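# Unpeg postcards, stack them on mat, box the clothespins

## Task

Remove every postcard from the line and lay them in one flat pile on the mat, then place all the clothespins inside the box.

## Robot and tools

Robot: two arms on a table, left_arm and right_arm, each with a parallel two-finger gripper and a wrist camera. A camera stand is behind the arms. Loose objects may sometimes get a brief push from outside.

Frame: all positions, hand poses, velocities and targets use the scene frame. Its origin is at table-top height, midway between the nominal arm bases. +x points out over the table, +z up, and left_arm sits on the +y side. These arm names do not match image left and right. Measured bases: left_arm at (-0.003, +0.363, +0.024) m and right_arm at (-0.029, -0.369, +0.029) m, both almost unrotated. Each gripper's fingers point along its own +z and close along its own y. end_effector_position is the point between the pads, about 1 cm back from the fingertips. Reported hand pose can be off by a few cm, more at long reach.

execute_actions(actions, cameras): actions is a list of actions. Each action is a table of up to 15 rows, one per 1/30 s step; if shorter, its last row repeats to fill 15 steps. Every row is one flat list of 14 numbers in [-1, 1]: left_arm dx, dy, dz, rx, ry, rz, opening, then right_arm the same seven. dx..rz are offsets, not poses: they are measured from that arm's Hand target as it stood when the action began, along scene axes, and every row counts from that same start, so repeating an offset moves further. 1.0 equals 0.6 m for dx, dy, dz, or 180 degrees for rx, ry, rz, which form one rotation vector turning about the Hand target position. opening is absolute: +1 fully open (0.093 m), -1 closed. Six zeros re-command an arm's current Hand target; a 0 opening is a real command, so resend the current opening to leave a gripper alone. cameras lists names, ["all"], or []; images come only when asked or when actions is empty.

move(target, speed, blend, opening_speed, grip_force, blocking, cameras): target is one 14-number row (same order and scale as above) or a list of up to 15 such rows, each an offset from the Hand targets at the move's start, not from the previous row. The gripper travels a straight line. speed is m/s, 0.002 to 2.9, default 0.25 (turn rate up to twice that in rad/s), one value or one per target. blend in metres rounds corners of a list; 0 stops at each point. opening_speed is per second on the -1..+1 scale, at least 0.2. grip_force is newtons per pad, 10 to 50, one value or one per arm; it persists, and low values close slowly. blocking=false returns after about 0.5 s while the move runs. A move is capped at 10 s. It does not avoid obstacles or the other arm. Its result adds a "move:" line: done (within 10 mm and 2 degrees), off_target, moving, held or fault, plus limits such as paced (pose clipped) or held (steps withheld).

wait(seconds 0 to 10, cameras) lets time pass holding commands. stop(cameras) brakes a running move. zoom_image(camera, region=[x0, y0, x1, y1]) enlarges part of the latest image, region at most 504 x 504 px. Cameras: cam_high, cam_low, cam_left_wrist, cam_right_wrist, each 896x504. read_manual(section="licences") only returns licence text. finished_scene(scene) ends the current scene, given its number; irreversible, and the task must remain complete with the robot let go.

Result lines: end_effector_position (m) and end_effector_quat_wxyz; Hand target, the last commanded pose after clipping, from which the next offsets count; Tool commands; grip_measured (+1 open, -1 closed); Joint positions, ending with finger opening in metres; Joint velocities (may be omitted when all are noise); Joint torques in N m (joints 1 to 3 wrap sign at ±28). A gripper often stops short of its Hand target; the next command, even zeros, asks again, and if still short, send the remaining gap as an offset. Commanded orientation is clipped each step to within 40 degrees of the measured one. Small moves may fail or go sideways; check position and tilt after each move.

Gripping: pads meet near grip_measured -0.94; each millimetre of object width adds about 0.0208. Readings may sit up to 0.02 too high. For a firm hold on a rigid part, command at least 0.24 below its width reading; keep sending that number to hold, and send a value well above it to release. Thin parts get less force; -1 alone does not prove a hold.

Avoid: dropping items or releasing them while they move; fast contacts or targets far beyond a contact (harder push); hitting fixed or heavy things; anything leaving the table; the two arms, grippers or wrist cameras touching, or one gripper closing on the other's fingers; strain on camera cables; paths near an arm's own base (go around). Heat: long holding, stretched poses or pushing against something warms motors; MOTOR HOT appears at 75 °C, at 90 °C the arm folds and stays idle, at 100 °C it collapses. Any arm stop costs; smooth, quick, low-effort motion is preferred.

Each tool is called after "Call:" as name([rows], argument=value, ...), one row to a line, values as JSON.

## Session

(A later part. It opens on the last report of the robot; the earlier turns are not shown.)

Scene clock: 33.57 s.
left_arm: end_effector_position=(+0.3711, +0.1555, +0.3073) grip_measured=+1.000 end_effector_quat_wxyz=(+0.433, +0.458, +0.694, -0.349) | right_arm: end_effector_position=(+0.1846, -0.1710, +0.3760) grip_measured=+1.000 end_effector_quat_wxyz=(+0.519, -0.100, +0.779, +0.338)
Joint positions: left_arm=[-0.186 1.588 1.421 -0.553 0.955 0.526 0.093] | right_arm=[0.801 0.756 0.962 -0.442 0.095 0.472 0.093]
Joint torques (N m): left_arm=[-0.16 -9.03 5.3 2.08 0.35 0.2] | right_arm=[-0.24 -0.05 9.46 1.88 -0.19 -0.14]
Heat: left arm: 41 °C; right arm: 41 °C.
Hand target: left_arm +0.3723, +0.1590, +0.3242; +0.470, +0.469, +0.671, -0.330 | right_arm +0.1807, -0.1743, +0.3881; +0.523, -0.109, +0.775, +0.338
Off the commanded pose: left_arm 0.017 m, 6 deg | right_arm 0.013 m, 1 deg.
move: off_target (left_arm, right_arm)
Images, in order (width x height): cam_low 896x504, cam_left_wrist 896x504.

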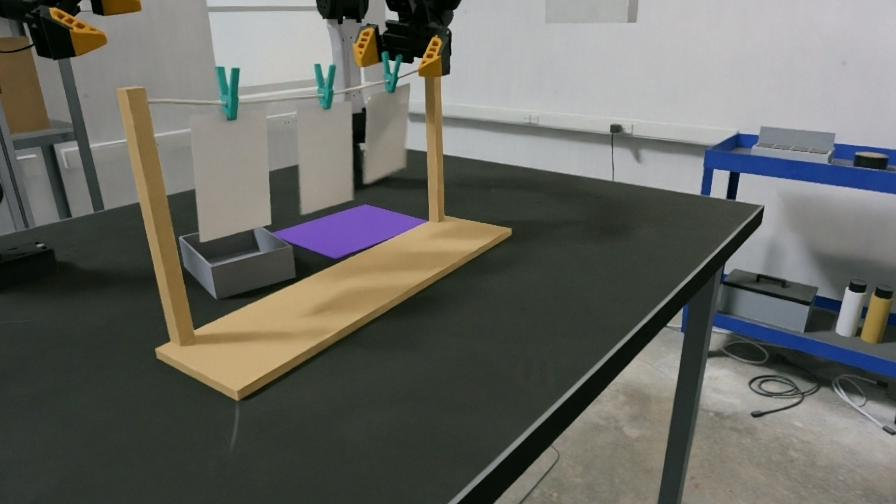

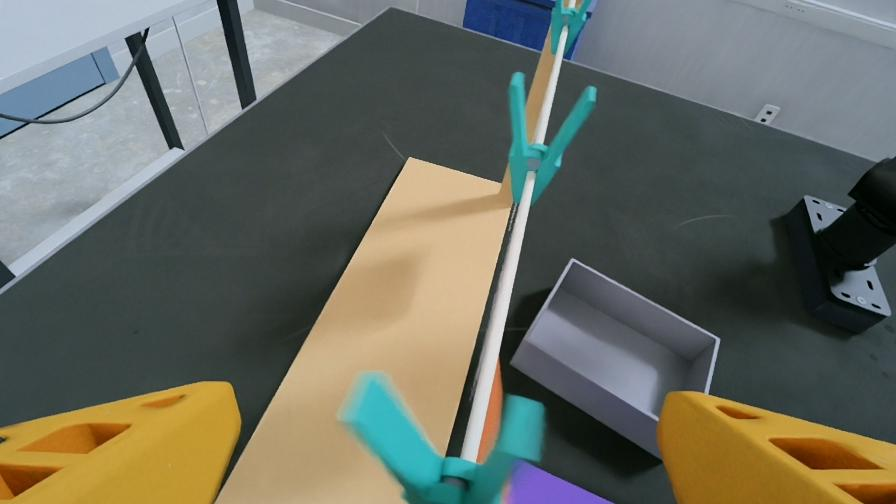

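Call:
move(target=[-0.003,0.0,0.022,0,0,0,0.25, 0,0,0,0,0,0,1], speed=0.05)

Call:
wait(seconds=1.5, cameras=["cam_left_wrist","cam_low"])

Scene clock: 34.67 s.
left_arm: end_effector_position=(+0.3701, +0.1557, +0.3097) grip_measured=+0.252 end_effector_quat_wxyz=(+0.435, +0.458, +0.692, -0.348) | right_arm: end_effector_position=(+0.1846, -0.1710, +0.3760) grip_measured=+1.000 end_effector_quat_wxyz=(+0.519, -0.100, +0.779, +0.338)
Joint positions: left_arm=[-0.186 1.582 1.421 -0.553 0.955 0.526 0.057] | right_arm=[0.801 0.756 0.962 -0.442 0.095 0.472 0.093]
Joint torques (N m): left_arm=[-0.21 -8.84 8.68 1.7 0.32 0.12] | right_arm=[-0.25 -0.02 9.47 1.88 -0.18 -0.12]
Heat: left arm: 41 °C; right arm: 41 °C.
Hand target: left_arm +0.3705, +0.1590, +0.3374; +0.470, +0.469, +0.671, -0.330 | right_arm +0.1807, -0.1743, +0.3881; +0.523, -0.109, +0.775, +0.338
Off the commanded pose: left_arm 0.028 m, 5 deg | right_arm 0.013 m, 1 deg.
move: off_target (left_arm, right_arm)

Scene clock: 36.17 s.
left_arm: end_effector_position=(+0.3701, +0.1557, +0.3097) grip_measured=+0.252 end_effector_quat_wxyz=(+0.435, +0.458, +0.692, -0.348) | right_arm: end_effector_position=(+0.1846, -0.1710, +0.3760) grip_measured=+1.000 end_effector_quat_wxyz=(+0.519, -0.100, +0.779, +0.338)
Joint positions: left_arm=[-0.186 1.582 1.421 -0.553 0.955 0.526 0.057] | right_arm=[0.801 0.756 0.962 -0.442 0.095 0.472 0.093]
Joint torques (N m): left_arm=[-0.25 -8.88 8.77 1.7 0.33 0.12] | right_arm=[-0.32 -0.03 9.47 1.88 -0.19 -0.14]
Heat: left arm: 42 °C; right arm: 41 °C.
Hand target: left_arm +0.3705, +0.1590, +0.3374; +0.470, +0.469, +0.671, -0.330 | right_arm +0.1807, -0.1743, +0.3881; +0.523, -0.109, +0.775, +0.338
Tool commands: left_gripper/opening=+0.25 right_gripper/opening=+1.0
Off the commanded pose: left_arm 0.028 m, 5 deg | right_arm 0.013 m, 1 deg.
wait: 1.50 s; at rest by 0.17 s
Images, in order (width x height): cam_low 896x504, cam_left_wrist 896x504.

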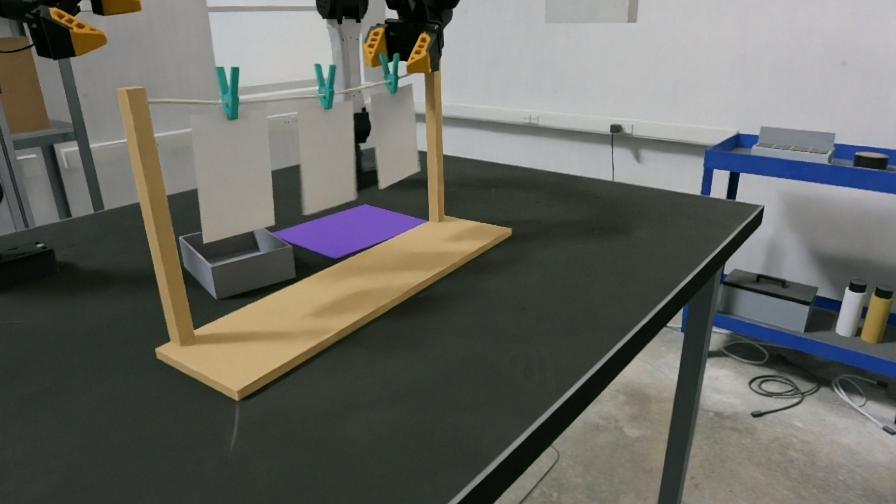

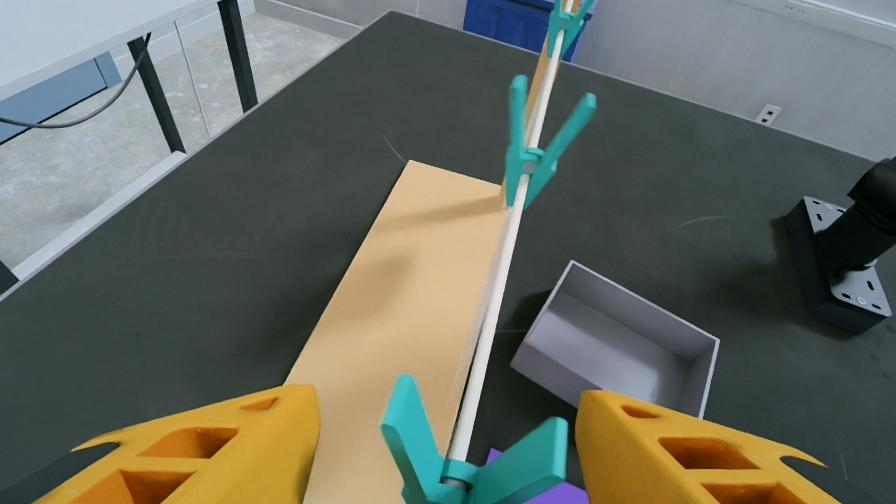

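Call:
move(target=[0.019,0.0,-0.0157,0,0.2222,0,0.2, 0,0,0,0,0,0,1], speed=0.15, cameras=["all"])

Scene clock: 40.27 s.
left_arm: end_effector_position=(+0.3809, +0.1570, +0.3164) grip_measured=+0.202 end_effector_quat_wxyz=(+0.203, +0.322, +0.802, -0.460) | right_arm: end_effector_position=(+0.1846, -0.1710, +0.3760) grip_measured=+1.000 end_effector_quat_wxyz=(+0.519, -0.100, +0.779, +0.338)
Joint positions: left_arm=[-0.163 1.975 2.096 -1.369 1.022 0.424 0.055] | right_arm=[0.801 0.756 0.962 -0.442 0.095 0.472 0.093]
Joint torques (N m): left_arm=[0.18 -7.24 8.8 0.53 0.93 0.3] | right_arm=[-0.31 -0.09 9.47 1.88 -0.18 -0.14]
Heat: left arm: 42 °C; right arm: 41 °C.
Hand target: left_arm +0.3819, +0.1590, +0.3280; +0.213, +0.328, +0.791, -0.470 | right_arm +0.1807, -0.1743, +0.3881; +0.523, -0.109, +0.775, +0.338
Off the commanded pose: left_arm 0.012 m, 2 deg | right_arm 0.013 m, 1 deg.
move: off_target (left_arm, right_arm)

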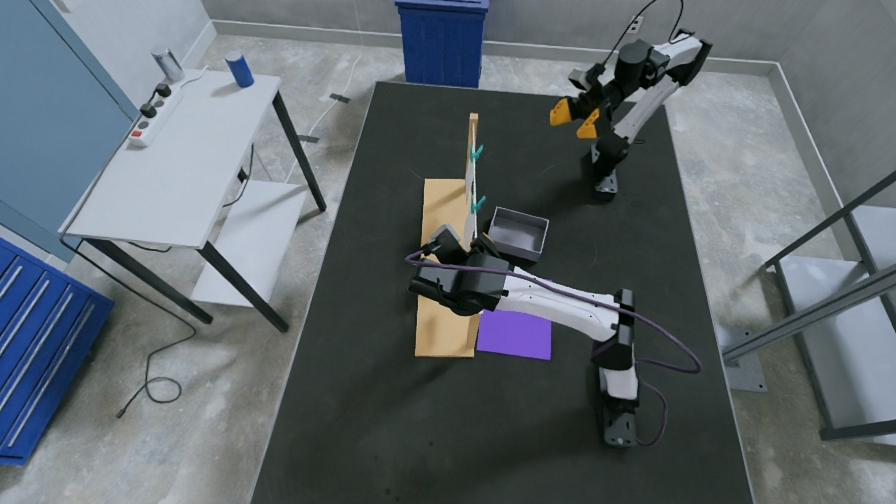

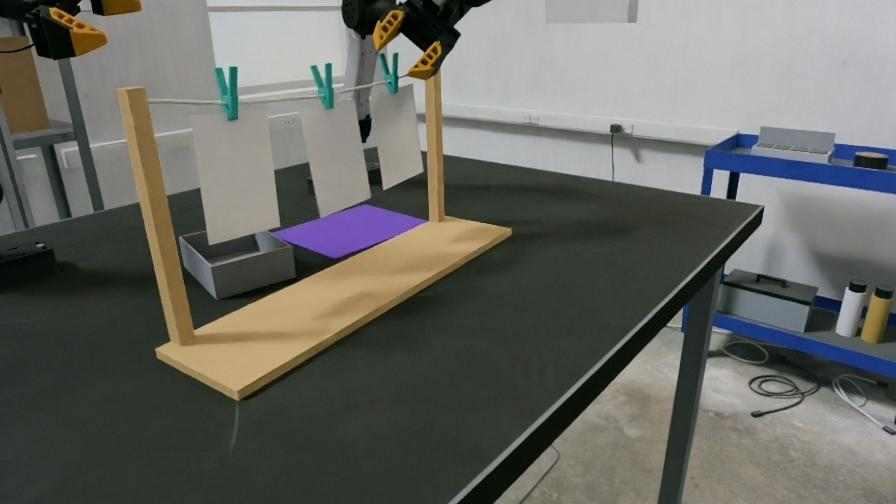

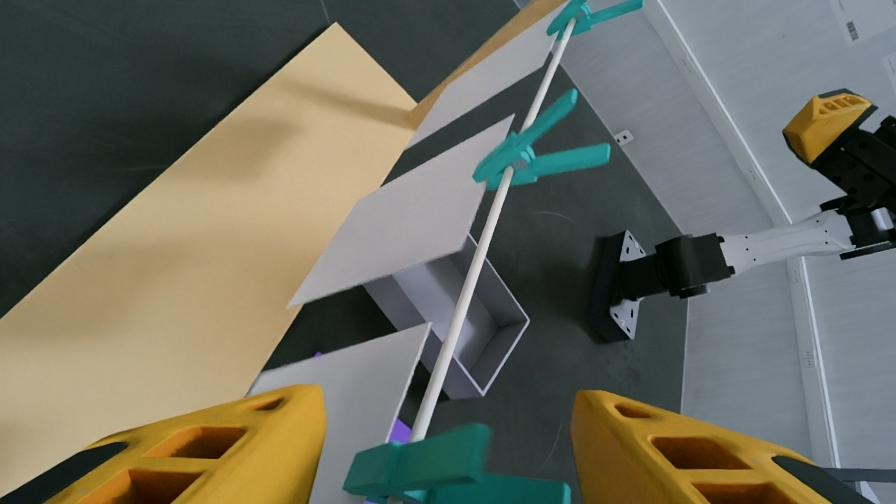

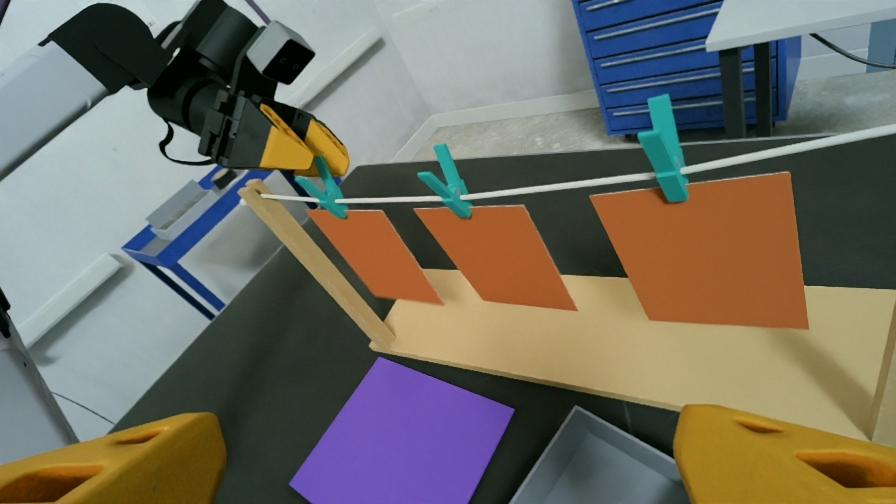

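Call:
move([
  [0.012,0.0,-0.022,0,0,0,0.2, 0,0,0,0,0,0,1],
  [0.012,0.0,-0.022,0,0,0,0.0, 0,0,0,0,0,0,1],
], speed=0.04, cameras=["cam_left_wrist","cam_low"])

Scene clock: 42.50 s.
left_arm: end_effector_position=(+0.3846, +0.1576, +0.3094) grip_measured=+0.002 end_effector_quat_wxyz=(+0.198, +0.321, +0.803, -0.461) | right_arm: end_effector_position=(+0.1846, -0.1710, +0.3760) grip_measured=+1.000 end_effector_quat_wxyz=(+0.519, -0.100, +0.779, +0.338)
Joint positions: left_arm=[-0.16 1.993 2.096 -1.369 1.024 0.434 0.045] | right_arm=[0.801 0.756 0.962 -0.442 0.095 0.472 0.093]
Joint torques (N m): left_arm=[0.14 -7.49 6.57 0.85 0.94 0.33] | right_arm=[-0.28 -0.06 9.46 1.88 -0.18 -0.12]
Heat: left arm: 42 °C; right arm: 41 °C.
Hand target: left_arm +0.3891, +0.1590, +0.3148; +0.213, +0.328, +0.791, -0.470 | right_arm +0.1807, -0.1743, +0.3881; +0.523, -0.109, +0.775, +0.338
Off the commanded pose: left_arm 0.007 m, 3 deg | right_arm 0.013 m, 1 deg.
move: off_target (left_arm, right_arm); target 2's new opening was sent with left_arm's hand 0.007 m and 3 deg from that target
Images, in order (width x height): cam_low 896x504, cam_left_wrist 896x504.

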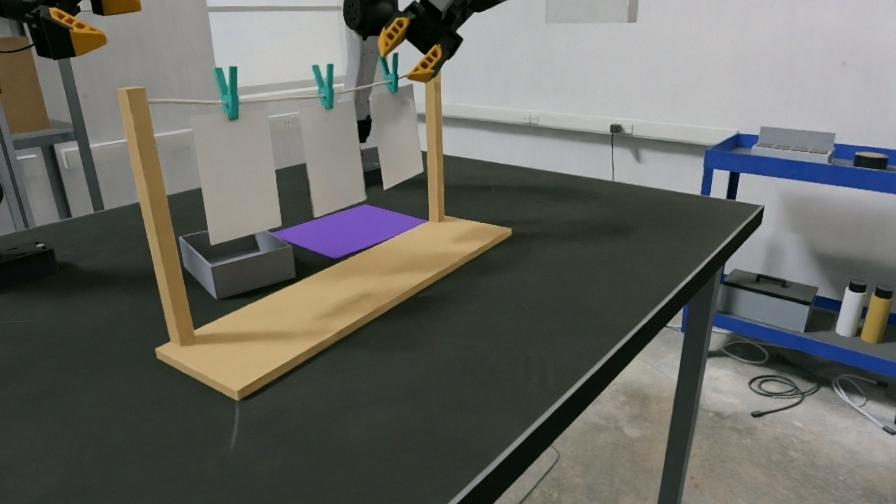

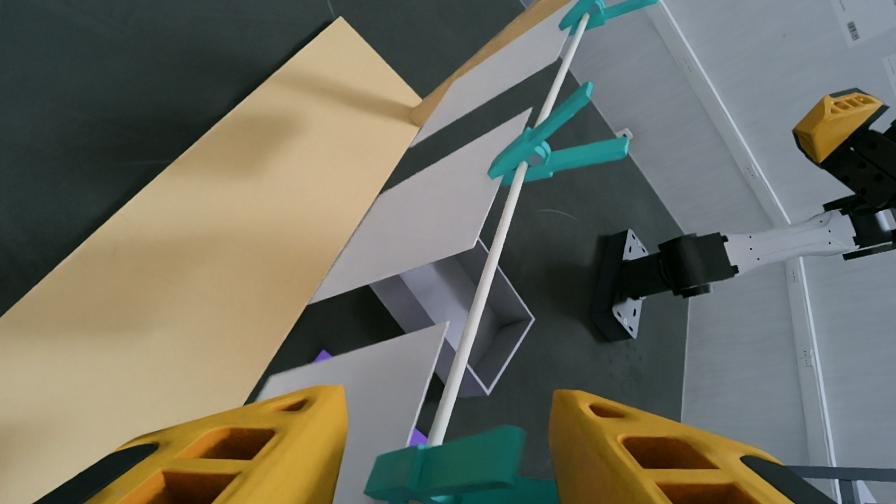

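Call:
move(target=[0.003,0.0,-0.004,0,0,0,-0.15, 0,0,0,0,0,0,1], speed=0.04, opening_speed=0.3, cameras=["cam_left_wrist","cam_low"])

Scene clock: 43.60 s.
left_arm: end_effector_position=(+0.3846, +0.1576, +0.3094) grip_measured=-0.148 end_effector_quat_wxyz=(+0.199, +0.321, +0.803, -0.461) | right_arm: end_effector_position=(+0.1846, -0.1710, +0.3760) grip_measured=+1.000 end_effector_quat_wxyz=(+0.519, -0.100, +0.779, +0.338)
Joint positions: left_arm=[-0.16 1.993 2.096 -1.369 1.024 0.435 0.038] | right_arm=[0.801 0.756 0.962 -0.442 0.095 0.472 0.093]
Joint torques (N m): left_arm=[0.21 -7.1 6.34 0.91 0.94 0.32] | right_arm=[-0.29 -0.05 9.46 1.88 -0.18 -0.15]
Heat: left arm: 42 °C; right arm: 41 °C.
Hand target: left_arm +0.3909, +0.1590, +0.3124; +0.213, +0.328, +0.791, -0.470 | right_arm +0.1807, -0.1743, +0.3881; +0.523, -0.109, +0.775, +0.338
Off the commanded pose: left_arm 0.007 m, 2 deg | right_arm 0.013 m, 1 deg.
move: off_target (right_arm)
Images, in order (width x height): cam_low 896x504, cam_left_wrist 896x504.

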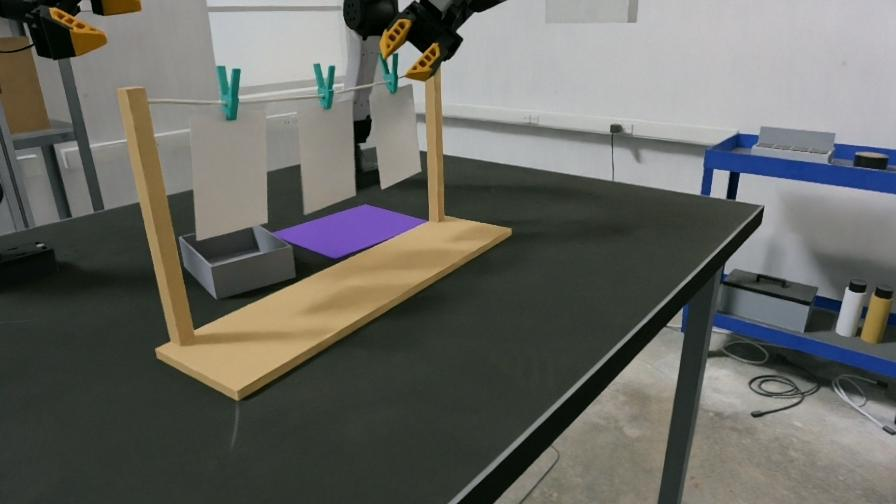

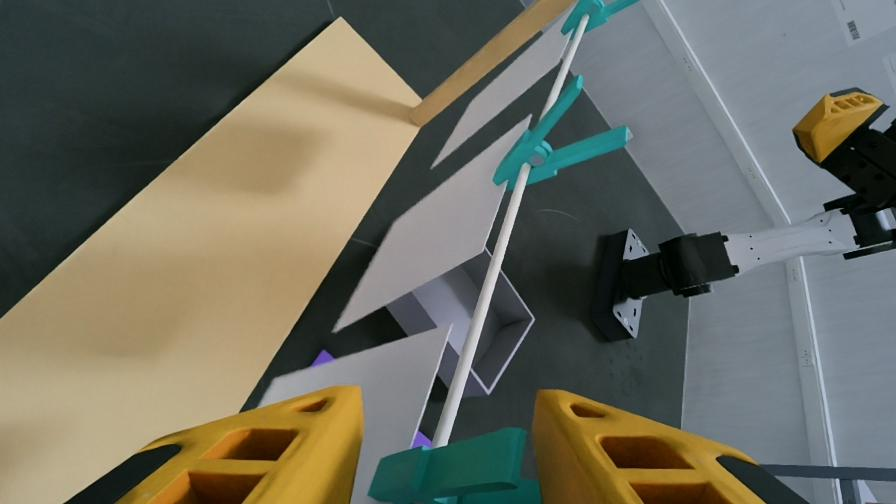

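Call:
move(target=[0.01,0.0,-0.015,0,0,0,-0.15, 0,0,0,0,0,0,1], speed=0.04, cameras=["cam_left_wrist","cam_low"])

Scene clock: 44.83 s.
left_arm: end_effector_position=(+0.3881, +0.1569, +0.3011) grip_measured=-0.148 end_effector_quat_wxyz=(+0.191, +0.320, +0.804, -0.463) | right_arm: end_effector_position=(+0.1846, -0.1710, +0.3760) grip_measured=+1.000 end_effector_quat_wxyz=(+0.519, -0.100, +0.779, +0.338)
Joint positions: left_arm=[-0.16 2.015 2.096 -1.369 1.026 0.443 0.038] | right_arm=[0.801 0.756 0.962 -0.442 0.095 0.472 0.093]
Joint torques (N m): left_arm=[0.29 -7.6 5.56 1.07 0.92 0.33] | right_arm=[-0.31 -0.1 9.46 1.89 -0.18 -0.14]
Heat: left arm: 42 °C; right arm: 42 °C.
Hand target: left_arm +0.3969, +0.1590, +0.3034; +0.213, +0.328, +0.791, -0.470 | right_arm +0.1807, -0.1743, +0.3881; +0.523, -0.109, +0.775, +0.338
Off the commanded pose: left_arm 0.009 m, 3 deg | right_arm 0.013 m, 1 deg.
move: off_target (left_arm, right_arm)
Images, in order (width x height): cam_low 896x504, cam_left_wrist 896x504.

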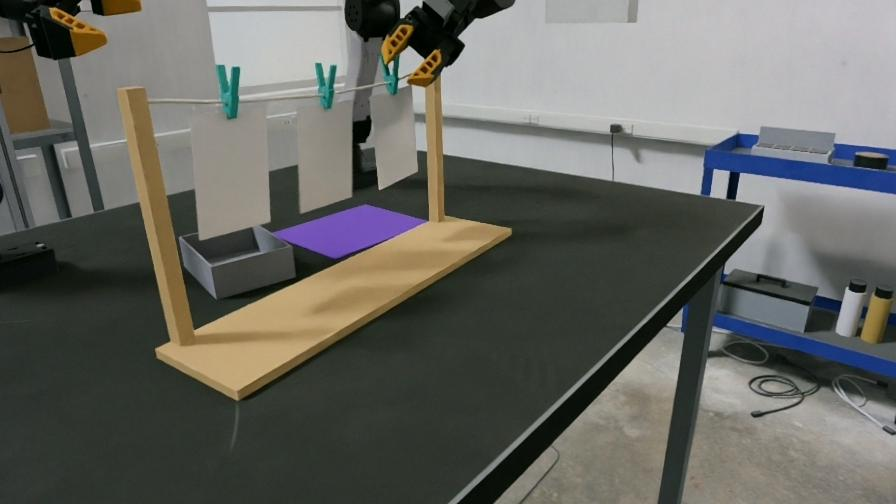

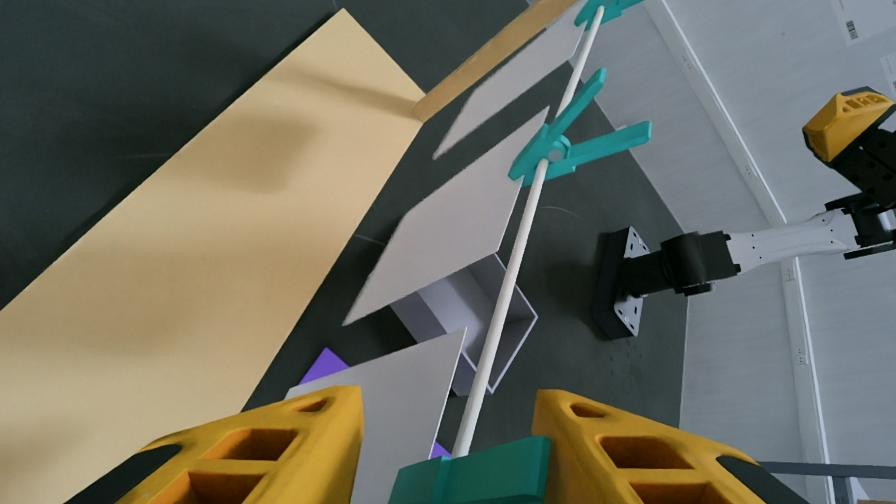

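Call:
move([
  [0,0,0,0,0,0,0.4, 0,0,0,0,0,0,1],
  [0.025,0.0,0.042,0,0,0,0.4, 0,0,0,0,0,0,1],
], speed=0.04, cameras=["cam_left_wrist","cam_low"])

Scene clock: 48.23 s.
left_arm: end_effector_position=(+0.4111, +0.1558, +0.3191) grip_measured=+0.397 end_effector_quat_wxyz=(+0.205, +0.323, +0.801, -0.461) | right_arm: end_effector_position=(+0.1846, -0.1710, +0.3760) grip_measured=+1.000 end_effector_quat_wxyz=(+0.519, -0.100, +0.779, +0.338)
Joint positions: left_arm=[-0.154 2.156 2.386 -1.49 1.029 0.443 0.064] | right_arm=[0.801 0.756 0.962 -0.442 0.095 0.472 0.093]
Joint torques (N m): left_arm=[0.27 -8.16 8.47 0.52 0.92 0.3] | right_arm=[-0.29 -0.06 9.48 1.88 -0.18 -0.13]
Heat: left arm: 42 °C; right arm: 42 °C.
Hand target: left_arm +0.4119, +0.1590, +0.3286; +0.213, +0.328, +0.791, -0.470 | right_arm +0.1807, -0.1743, +0.3881; +0.523, -0.109, +0.775, +0.338
Off the commanded pose: left_arm 0.010 m, 2 deg | right_arm 0.013 m, 1 deg.
move: off_target (right_arm)
Images, in order (width x height): cam_low 896x504, cam_left_wrist 896x504.

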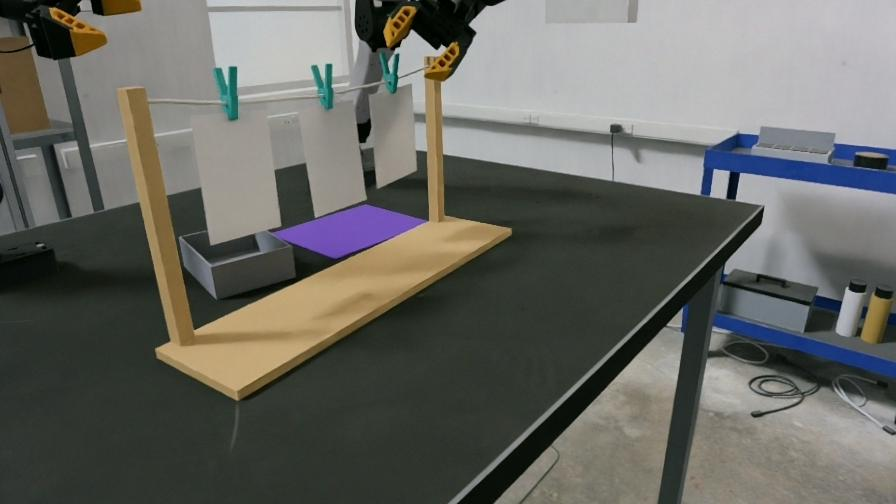

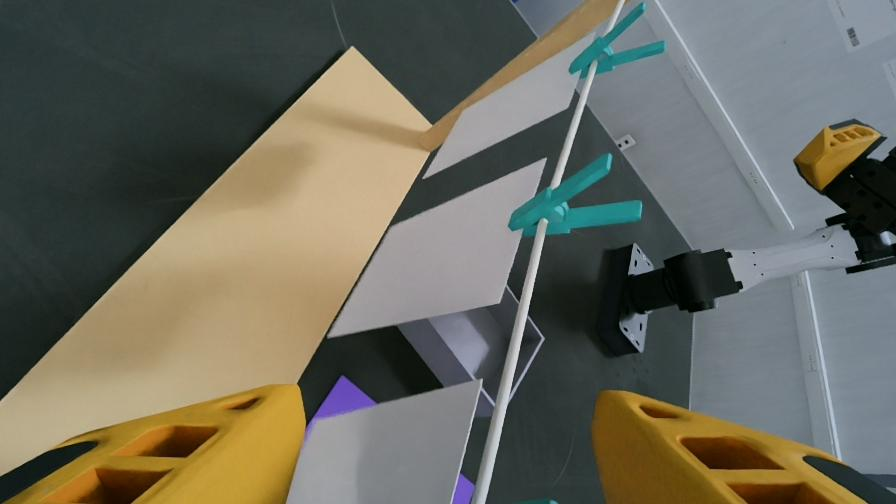

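Call:
move([
  [-0.05,0,0.04,0,-0.1,0,0.4, 0,0,0,0,0,0,1],
  [-0.076,0,0.06,0,-0.2222,0,0.4, 0,0,0,0,0,0,1],
], blend=0.01, speed=0.12)

Call:
wait(seconds=2, cameras=["cam_left_wrist","cam_low"])

Scene clock: 52.53 s.
left_arm: end_effector_position=(+0.3694, +0.1624, +0.3484) grip_measured=+0.398 end_effector_quat_wxyz=(+0.435, +0.450, +0.697, -0.351) | right_arm: end_effector_position=(+0.1846, -0.1710, +0.3760) grip_measured=+1.000 end_effector_quat_wxyz=(+0.519, -0.100, +0.779, +0.338)
Joint positions: left_arm=[-0.168 1.595 1.588 -0.713 0.964 0.518 0.064] | right_arm=[0.801 0.756 0.962 -0.442 0.095 0.472 0.093]
Joint torques (N m): left_arm=[-0.94 -8.83 5.19 2.06 0.22 0.25] | right_arm=[-0.28 -0.08 9.5 1.88 -0.16 -0.13]
Heat: left arm: 42 °C; right arm: 42 °C.
Hand target: left_arm +0.3663, +0.1590, +0.3646; +0.470, +0.469, +0.671, -0.330 | right_arm +0.1807, -0.1743, +0.3881; +0.523, -0.109, +0.775, +0.338
Off the commanded pose: left_arm 0.017 m, 6 deg | right_arm 0.013 m, 1 deg.
move: off_target (left_arm, right_arm)

Scene clock: 54.53 s.
left_arm: end_effector_position=(+0.3694, +0.1624, +0.3484) grip_measured=+0.398 end_effector_quat_wxyz=(+0.435, +0.450, +0.697, -0.351) | right_arm: end_effector_position=(+0.1846, -0.1710, +0.3760) grip_measured=+1.000 end_effector_quat_wxyz=(+0.519, -0.100, +0.779, +0.338)
Joint positions: left_arm=[-0.168 1.595 1.588 -0.713 0.964 0.518 0.064] | right_arm=[0.801 0.756 0.962 -0.442 0.095 0.472 0.093]
Joint torques (N m): left_arm=[-0.95 -8.87 5.19 2.06 0.22 0.26] | right_arm=[-0.36 0.01 9.46 1.87 -0.19 -0.12]
Heat: left arm: 42 °C; right arm: 43 °C.
Hand target: left_arm +0.3663, +0.1590, +0.3646; +0.470, +0.469, +0.671, -0.330 | right_arm +0.1807, -0.1743, +0.3881; +0.523, -0.109, +0.775, +0.338
Tool commands: left_gripper/opening=+0.4 right_gripper/opening=+1.0
Off the commanded pose: left_arm 0.017 m, 6 deg | right_arm 0.013 m, 1 deg.
wait: 2.00 s; at rest by 0.17 s
Images, in order (width x height): cam_low 896x504, cam_left_wrist 896x504.

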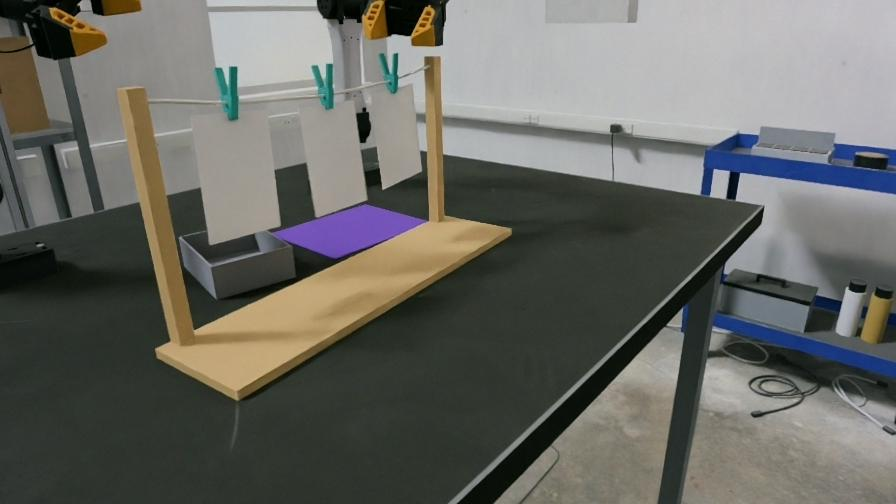

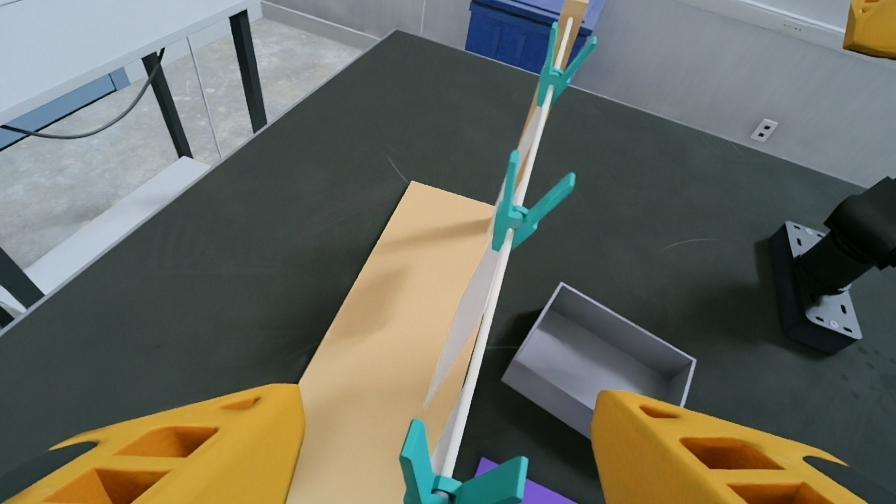

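Call:
move(target=[-0.003,0,-0.05,0,0,0,0.3, 0,0,0,0,0,0,1], speed=0.06, cameras=["cam_left_wrist","cam_low"])

Scene clock: 56.13 s.
left_arm: end_effector_position=(+0.3667, +0.1630, +0.3194) grip_measured=+0.302 end_effector_quat_wxyz=(+0.437, +0.451, +0.696, -0.349) | right_arm: end_effector_position=(+0.1846, -0.1710, +0.3760) grip_measured=+1.000 end_effector_quat_wxyz=(+0.519, -0.100, +0.779, +0.338)
Joint positions: left_arm=[-0.168 1.562 1.438 -0.591 0.963 0.52 0.06] | right_arm=[0.801 0.756 0.962 -0.442 0.095 0.472 0.093]
Joint torques (N m): left_arm=[-1.1 -8.57 5.24 2.07 0.22 0.22] | right_arm=[-0.27 -0.08 9.44 1.88 -0.18 -0.13]
Heat: left arm: 42 °C; right arm: 43 °C.
Hand target: left_arm +0.3645, +0.1590, +0.3346; +0.470, +0.469, +0.671, -0.330 | right_arm +0.1807, -0.1743, +0.3881; +0.523, -0.109, +0.775, +0.338
Off the commanded pose: left_arm 0.016 m, 6 deg | right_arm 0.013 m, 1 deg.
move: off_target (left_arm, right_arm)
Images, in order (width x height): cam_low 896x504, cam_left_wrist 896x504.

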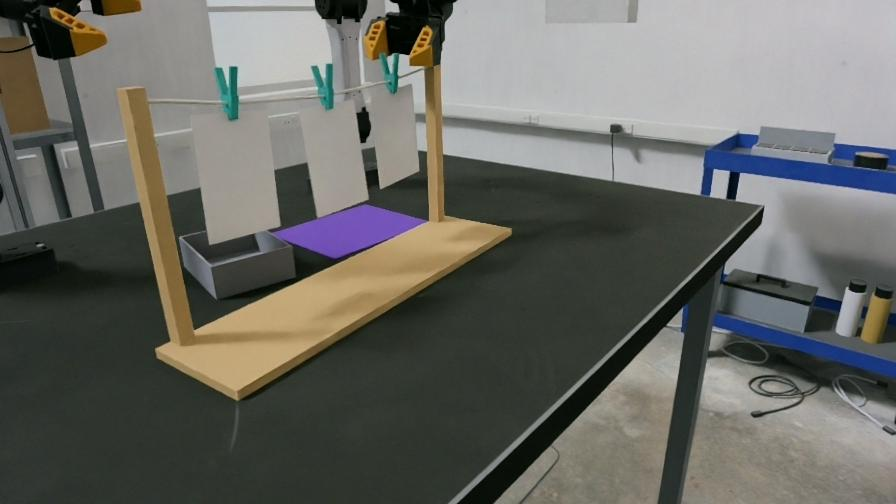

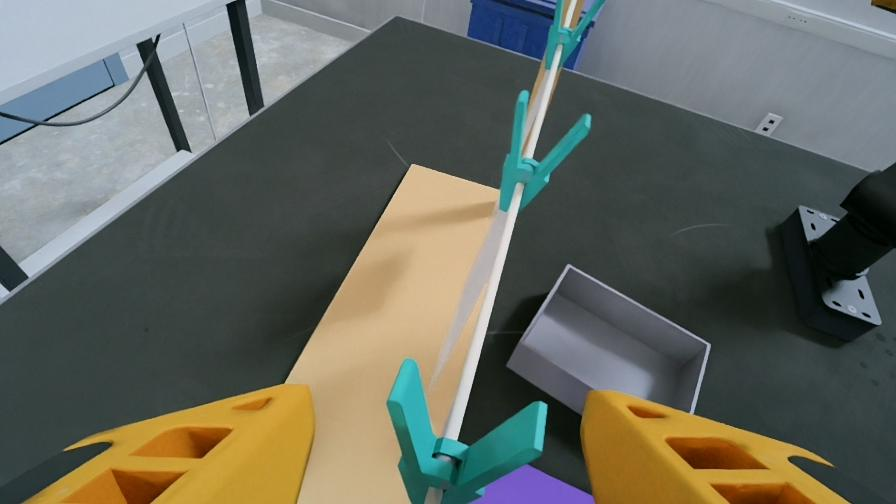

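Call:
move([
  [0.003,-0.012,0.025,0,0,0,0.3, 0,0,0,0,0,0,1],
  [0.04,-0.012,0.027,0,0,0,0.3, 0,0,0,0,0,0,1],
], speed=0.05, cameras=["cam_left_wrist","cam_low"])

Scene clock: 58.07 s.
left_arm: end_effector_position=(+0.3812, +0.1518, +0.3306) grip_measured=+0.302 end_effector_quat_wxyz=(+0.444, +0.459, +0.688, -0.344) | right_arm: end_effector_position=(+0.1846, -0.1710, +0.3760) grip_measured=+1.000 end_effector_quat_wxyz=(+0.519, -0.100, +0.779, +0.338)
Joint positions: left_arm=[-0.192 1.621 1.53 -0.591 0.947 0.512 0.06] | right_arm=[0.801 0.756 0.962 -0.442 0.095 0.472 0.093]
Joint torques (N m): left_arm=[0.1 -5.79 10.36 1.69 0.3 0.13] | right_arm=[-0.28 -0.03 9.44 1.87 -0.17 -0.14]
Heat: left arm: 42 °C; right arm: 43 °C.
Hand target: left_arm +0.3885, +0.1518, +0.3508; +0.470, +0.469, +0.671, -0.330 | right_arm +0.1807, -0.1743, +0.3881; +0.523, -0.109, +0.775, +0.338
Off the commanded pose: left_arm 0.021 m, 4 deg | right_arm 0.013 m, 1 deg.
move: off_target (left_arm, right_arm)
Images, in order (width x height): cam_low 896x504, cam_left_wrist 896x504.

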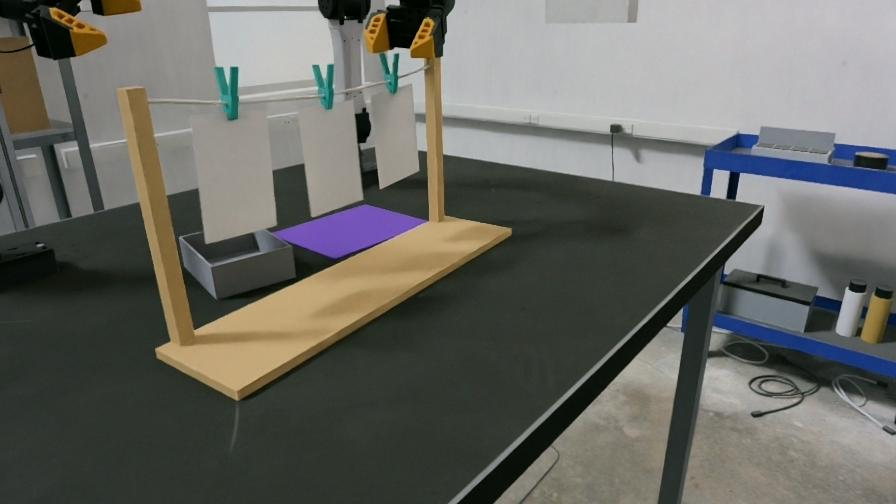

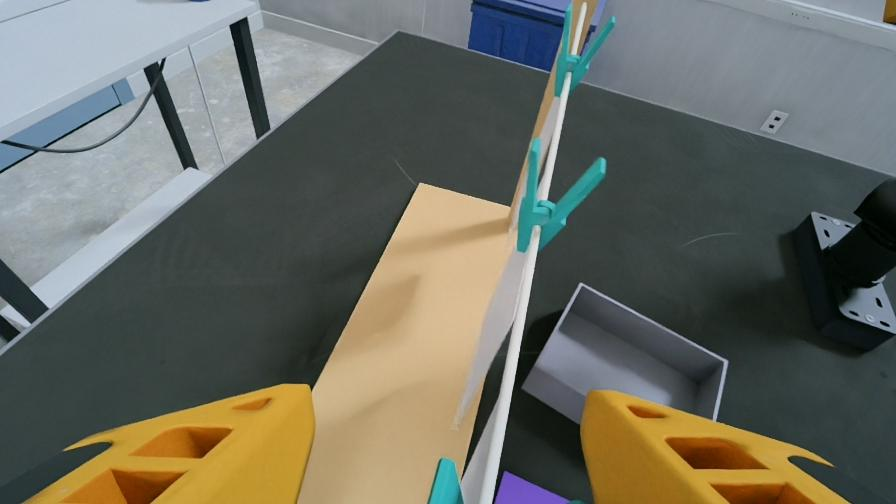

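Call:
move([
  [0.0,0,-0.027,0,0,0,0.3, 0,0,0,0,0,0,1],
  [0.03,0,-0.027,0,0,0,0.3, 0,0,0,0,0,0,1],
], speed=0.05, cameras=["cam_left_wrist","cam_low"])

Scene clock: 60.13 s.
left_arm: end_effector_position=(+0.3887, +0.1470, +0.3210) grip_measured=+0.302 end_effector_quat_wxyz=(+0.435, +0.460, +0.686, -0.357) | right_arm: end_effector_position=(+0.1846, -0.1710, +0.3760) grip_measured=+1.000 end_effector_quat_wxyz=(+0.519, -0.100, +0.779, +0.338)
Joint positions: left_arm=[-0.195 1.667 1.544 -0.579 0.969 0.512 0.06] | right_arm=[0.801 0.756 0.962 -0.442 0.095 0.472 0.093]
Joint torques (N m): left_arm=[0.43 -5.3 9.47 2 0.16 0.25] | right_arm=[-0.27 -0.02 9.47 1.88 -0.17 -0.14]
Heat: left arm: 42 °C; right arm: 43 °C.
Hand target: left_arm +0.4065, +0.1518, +0.3346; +0.470, +0.469, +0.671, -0.330 | right_arm +0.1807, -0.1743, +0.3881; +0.523, -0.109, +0.775, +0.338
Off the commanded pose: left_arm 0.023 m, 6 deg | right_arm 0.013 m, 1 deg.
move: off_target (left_arm, right_arm)
Images, in order (width x height): cam_low 896x504, cam_left_wrist 896x504.

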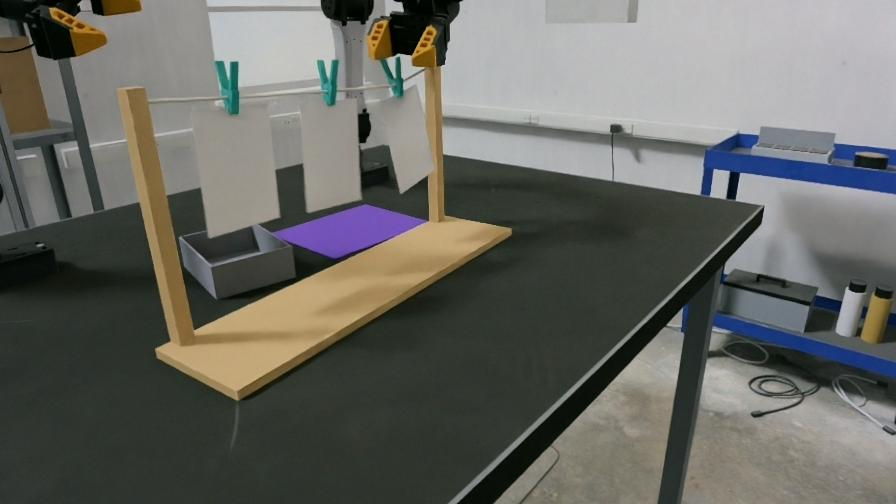

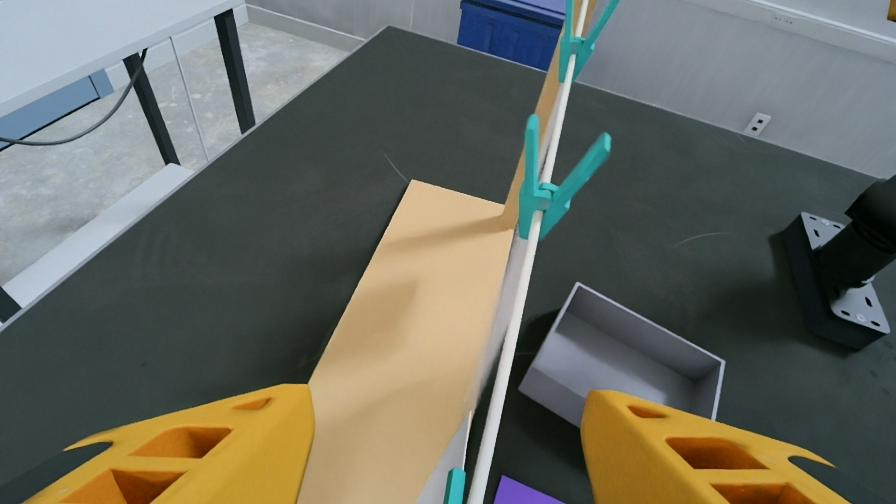

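Call:
move([
  [0.0,0.01,0.05,0,0,0,0.3, 0,0,0,0,0,0,1],
  [-0.085,0.01,0.05,0,0,0,0.3, 0,0,0,0,0,0,1],
  [-0.085,0.01,0.05,0,0,0,0.05, 0,0,0,0,0,0,1],
], speed=0.08)

Call:
wait(seconds=1.5, cameras=["cam_left_wrist","cam_low"])

Scene clock: 63.63 s.
left_arm: end_effector_position=(+0.3623, +0.1554, +0.3600) grip_measured=+0.052 end_effector_quat_wxyz=(+0.466, +0.468, +0.671, -0.336) | right_arm: end_effector_position=(+0.1846, -0.1710, +0.3760) grip_measured=+1.000 end_effector_quat_wxyz=(+0.519, -0.100, +0.779, +0.338)
Joint positions: left_arm=[-0.191 1.544 1.539 -0.624 0.953 0.518 0.048] | right_arm=[0.801 0.756 0.962 -0.442 0.095 0.472 0.093]
Joint torques (N m): left_arm=[-0.85 -8.01 5.18 1.49 0.18 0.06] | right_arm=[-0.31 -0.08 9.46 1.89 -0.18 -0.14]
Heat: left arm: 42 °C; right arm: 43 °C.
Hand target: left_arm +0.3555, +0.1578, +0.3646; +0.470, +0.469, +0.671, -0.330 | right_arm +0.1807, -0.1743, +0.3881; +0.523, -0.109, +0.775, +0.338
Off the commanded pose: left_arm 0.009 m, 1 deg | right_arm 0.013 m, 1 deg.
move: off_target (right_arm)

Scene clock: 65.13 s.
left_arm: end_effector_position=(+0.3623, +0.1554, +0.3600) grip_measured=+0.052 end_effector_quat_wxyz=(+0.466, +0.468, +0.671, -0.336) | right_arm: end_effector_position=(+0.1846, -0.1710, +0.3760) grip_measured=+1.000 end_effector_quat_wxyz=(+0.519, -0.100, +0.779, +0.338)
Joint positions: left_arm=[-0.191 1.544 1.539 -0.624 0.953 0.518 0.048] | right_arm=[0.801 0.756 0.962 -0.442 0.095 0.472 0.093]
Joint torques (N m): left_arm=[-0.84 -8.03 5.24 1.5 0.2 0.07] | right_arm=[-0.25 -0.01 9.43 1.89 -0.17 -0.14]
Heat: left arm: 42 °C; right arm: 43 °C.
Hand target: left_arm +0.3555, +0.1578, +0.3646; +0.470, +0.469, +0.671, -0.330 | right_arm +0.1807, -0.1743, +0.3881; +0.523, -0.109, +0.775, +0.338
Tool commands: left_gripper/opening=+0.05 right_gripper/opening=+1.0
Off the commanded pose: left_arm 0.009 m, 1 deg | right_arm 0.013 m, 1 deg.
wait: 1.50 s; at rest by 0.17 s
Images, in order (width x height): cam_low 896x504, cam_left_wrist 896x504.

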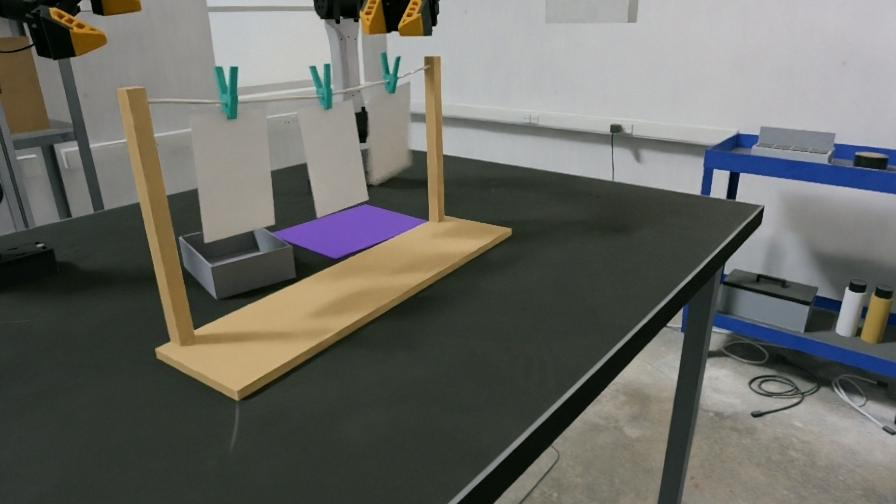

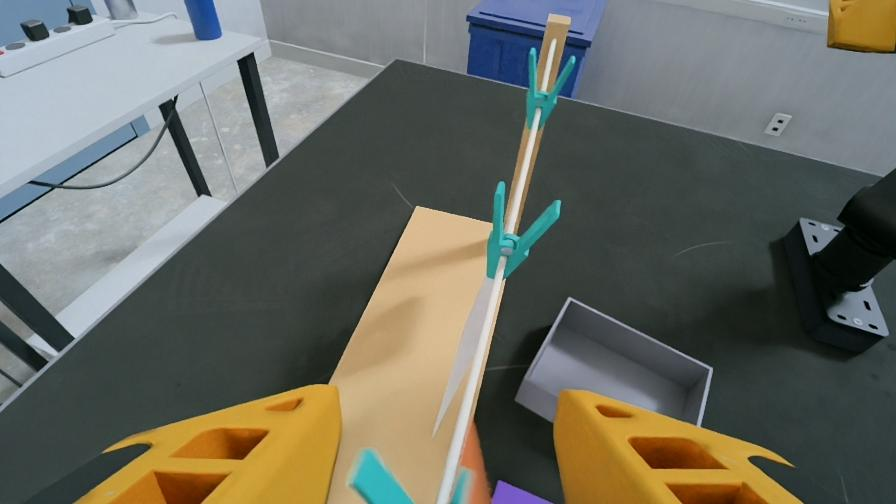

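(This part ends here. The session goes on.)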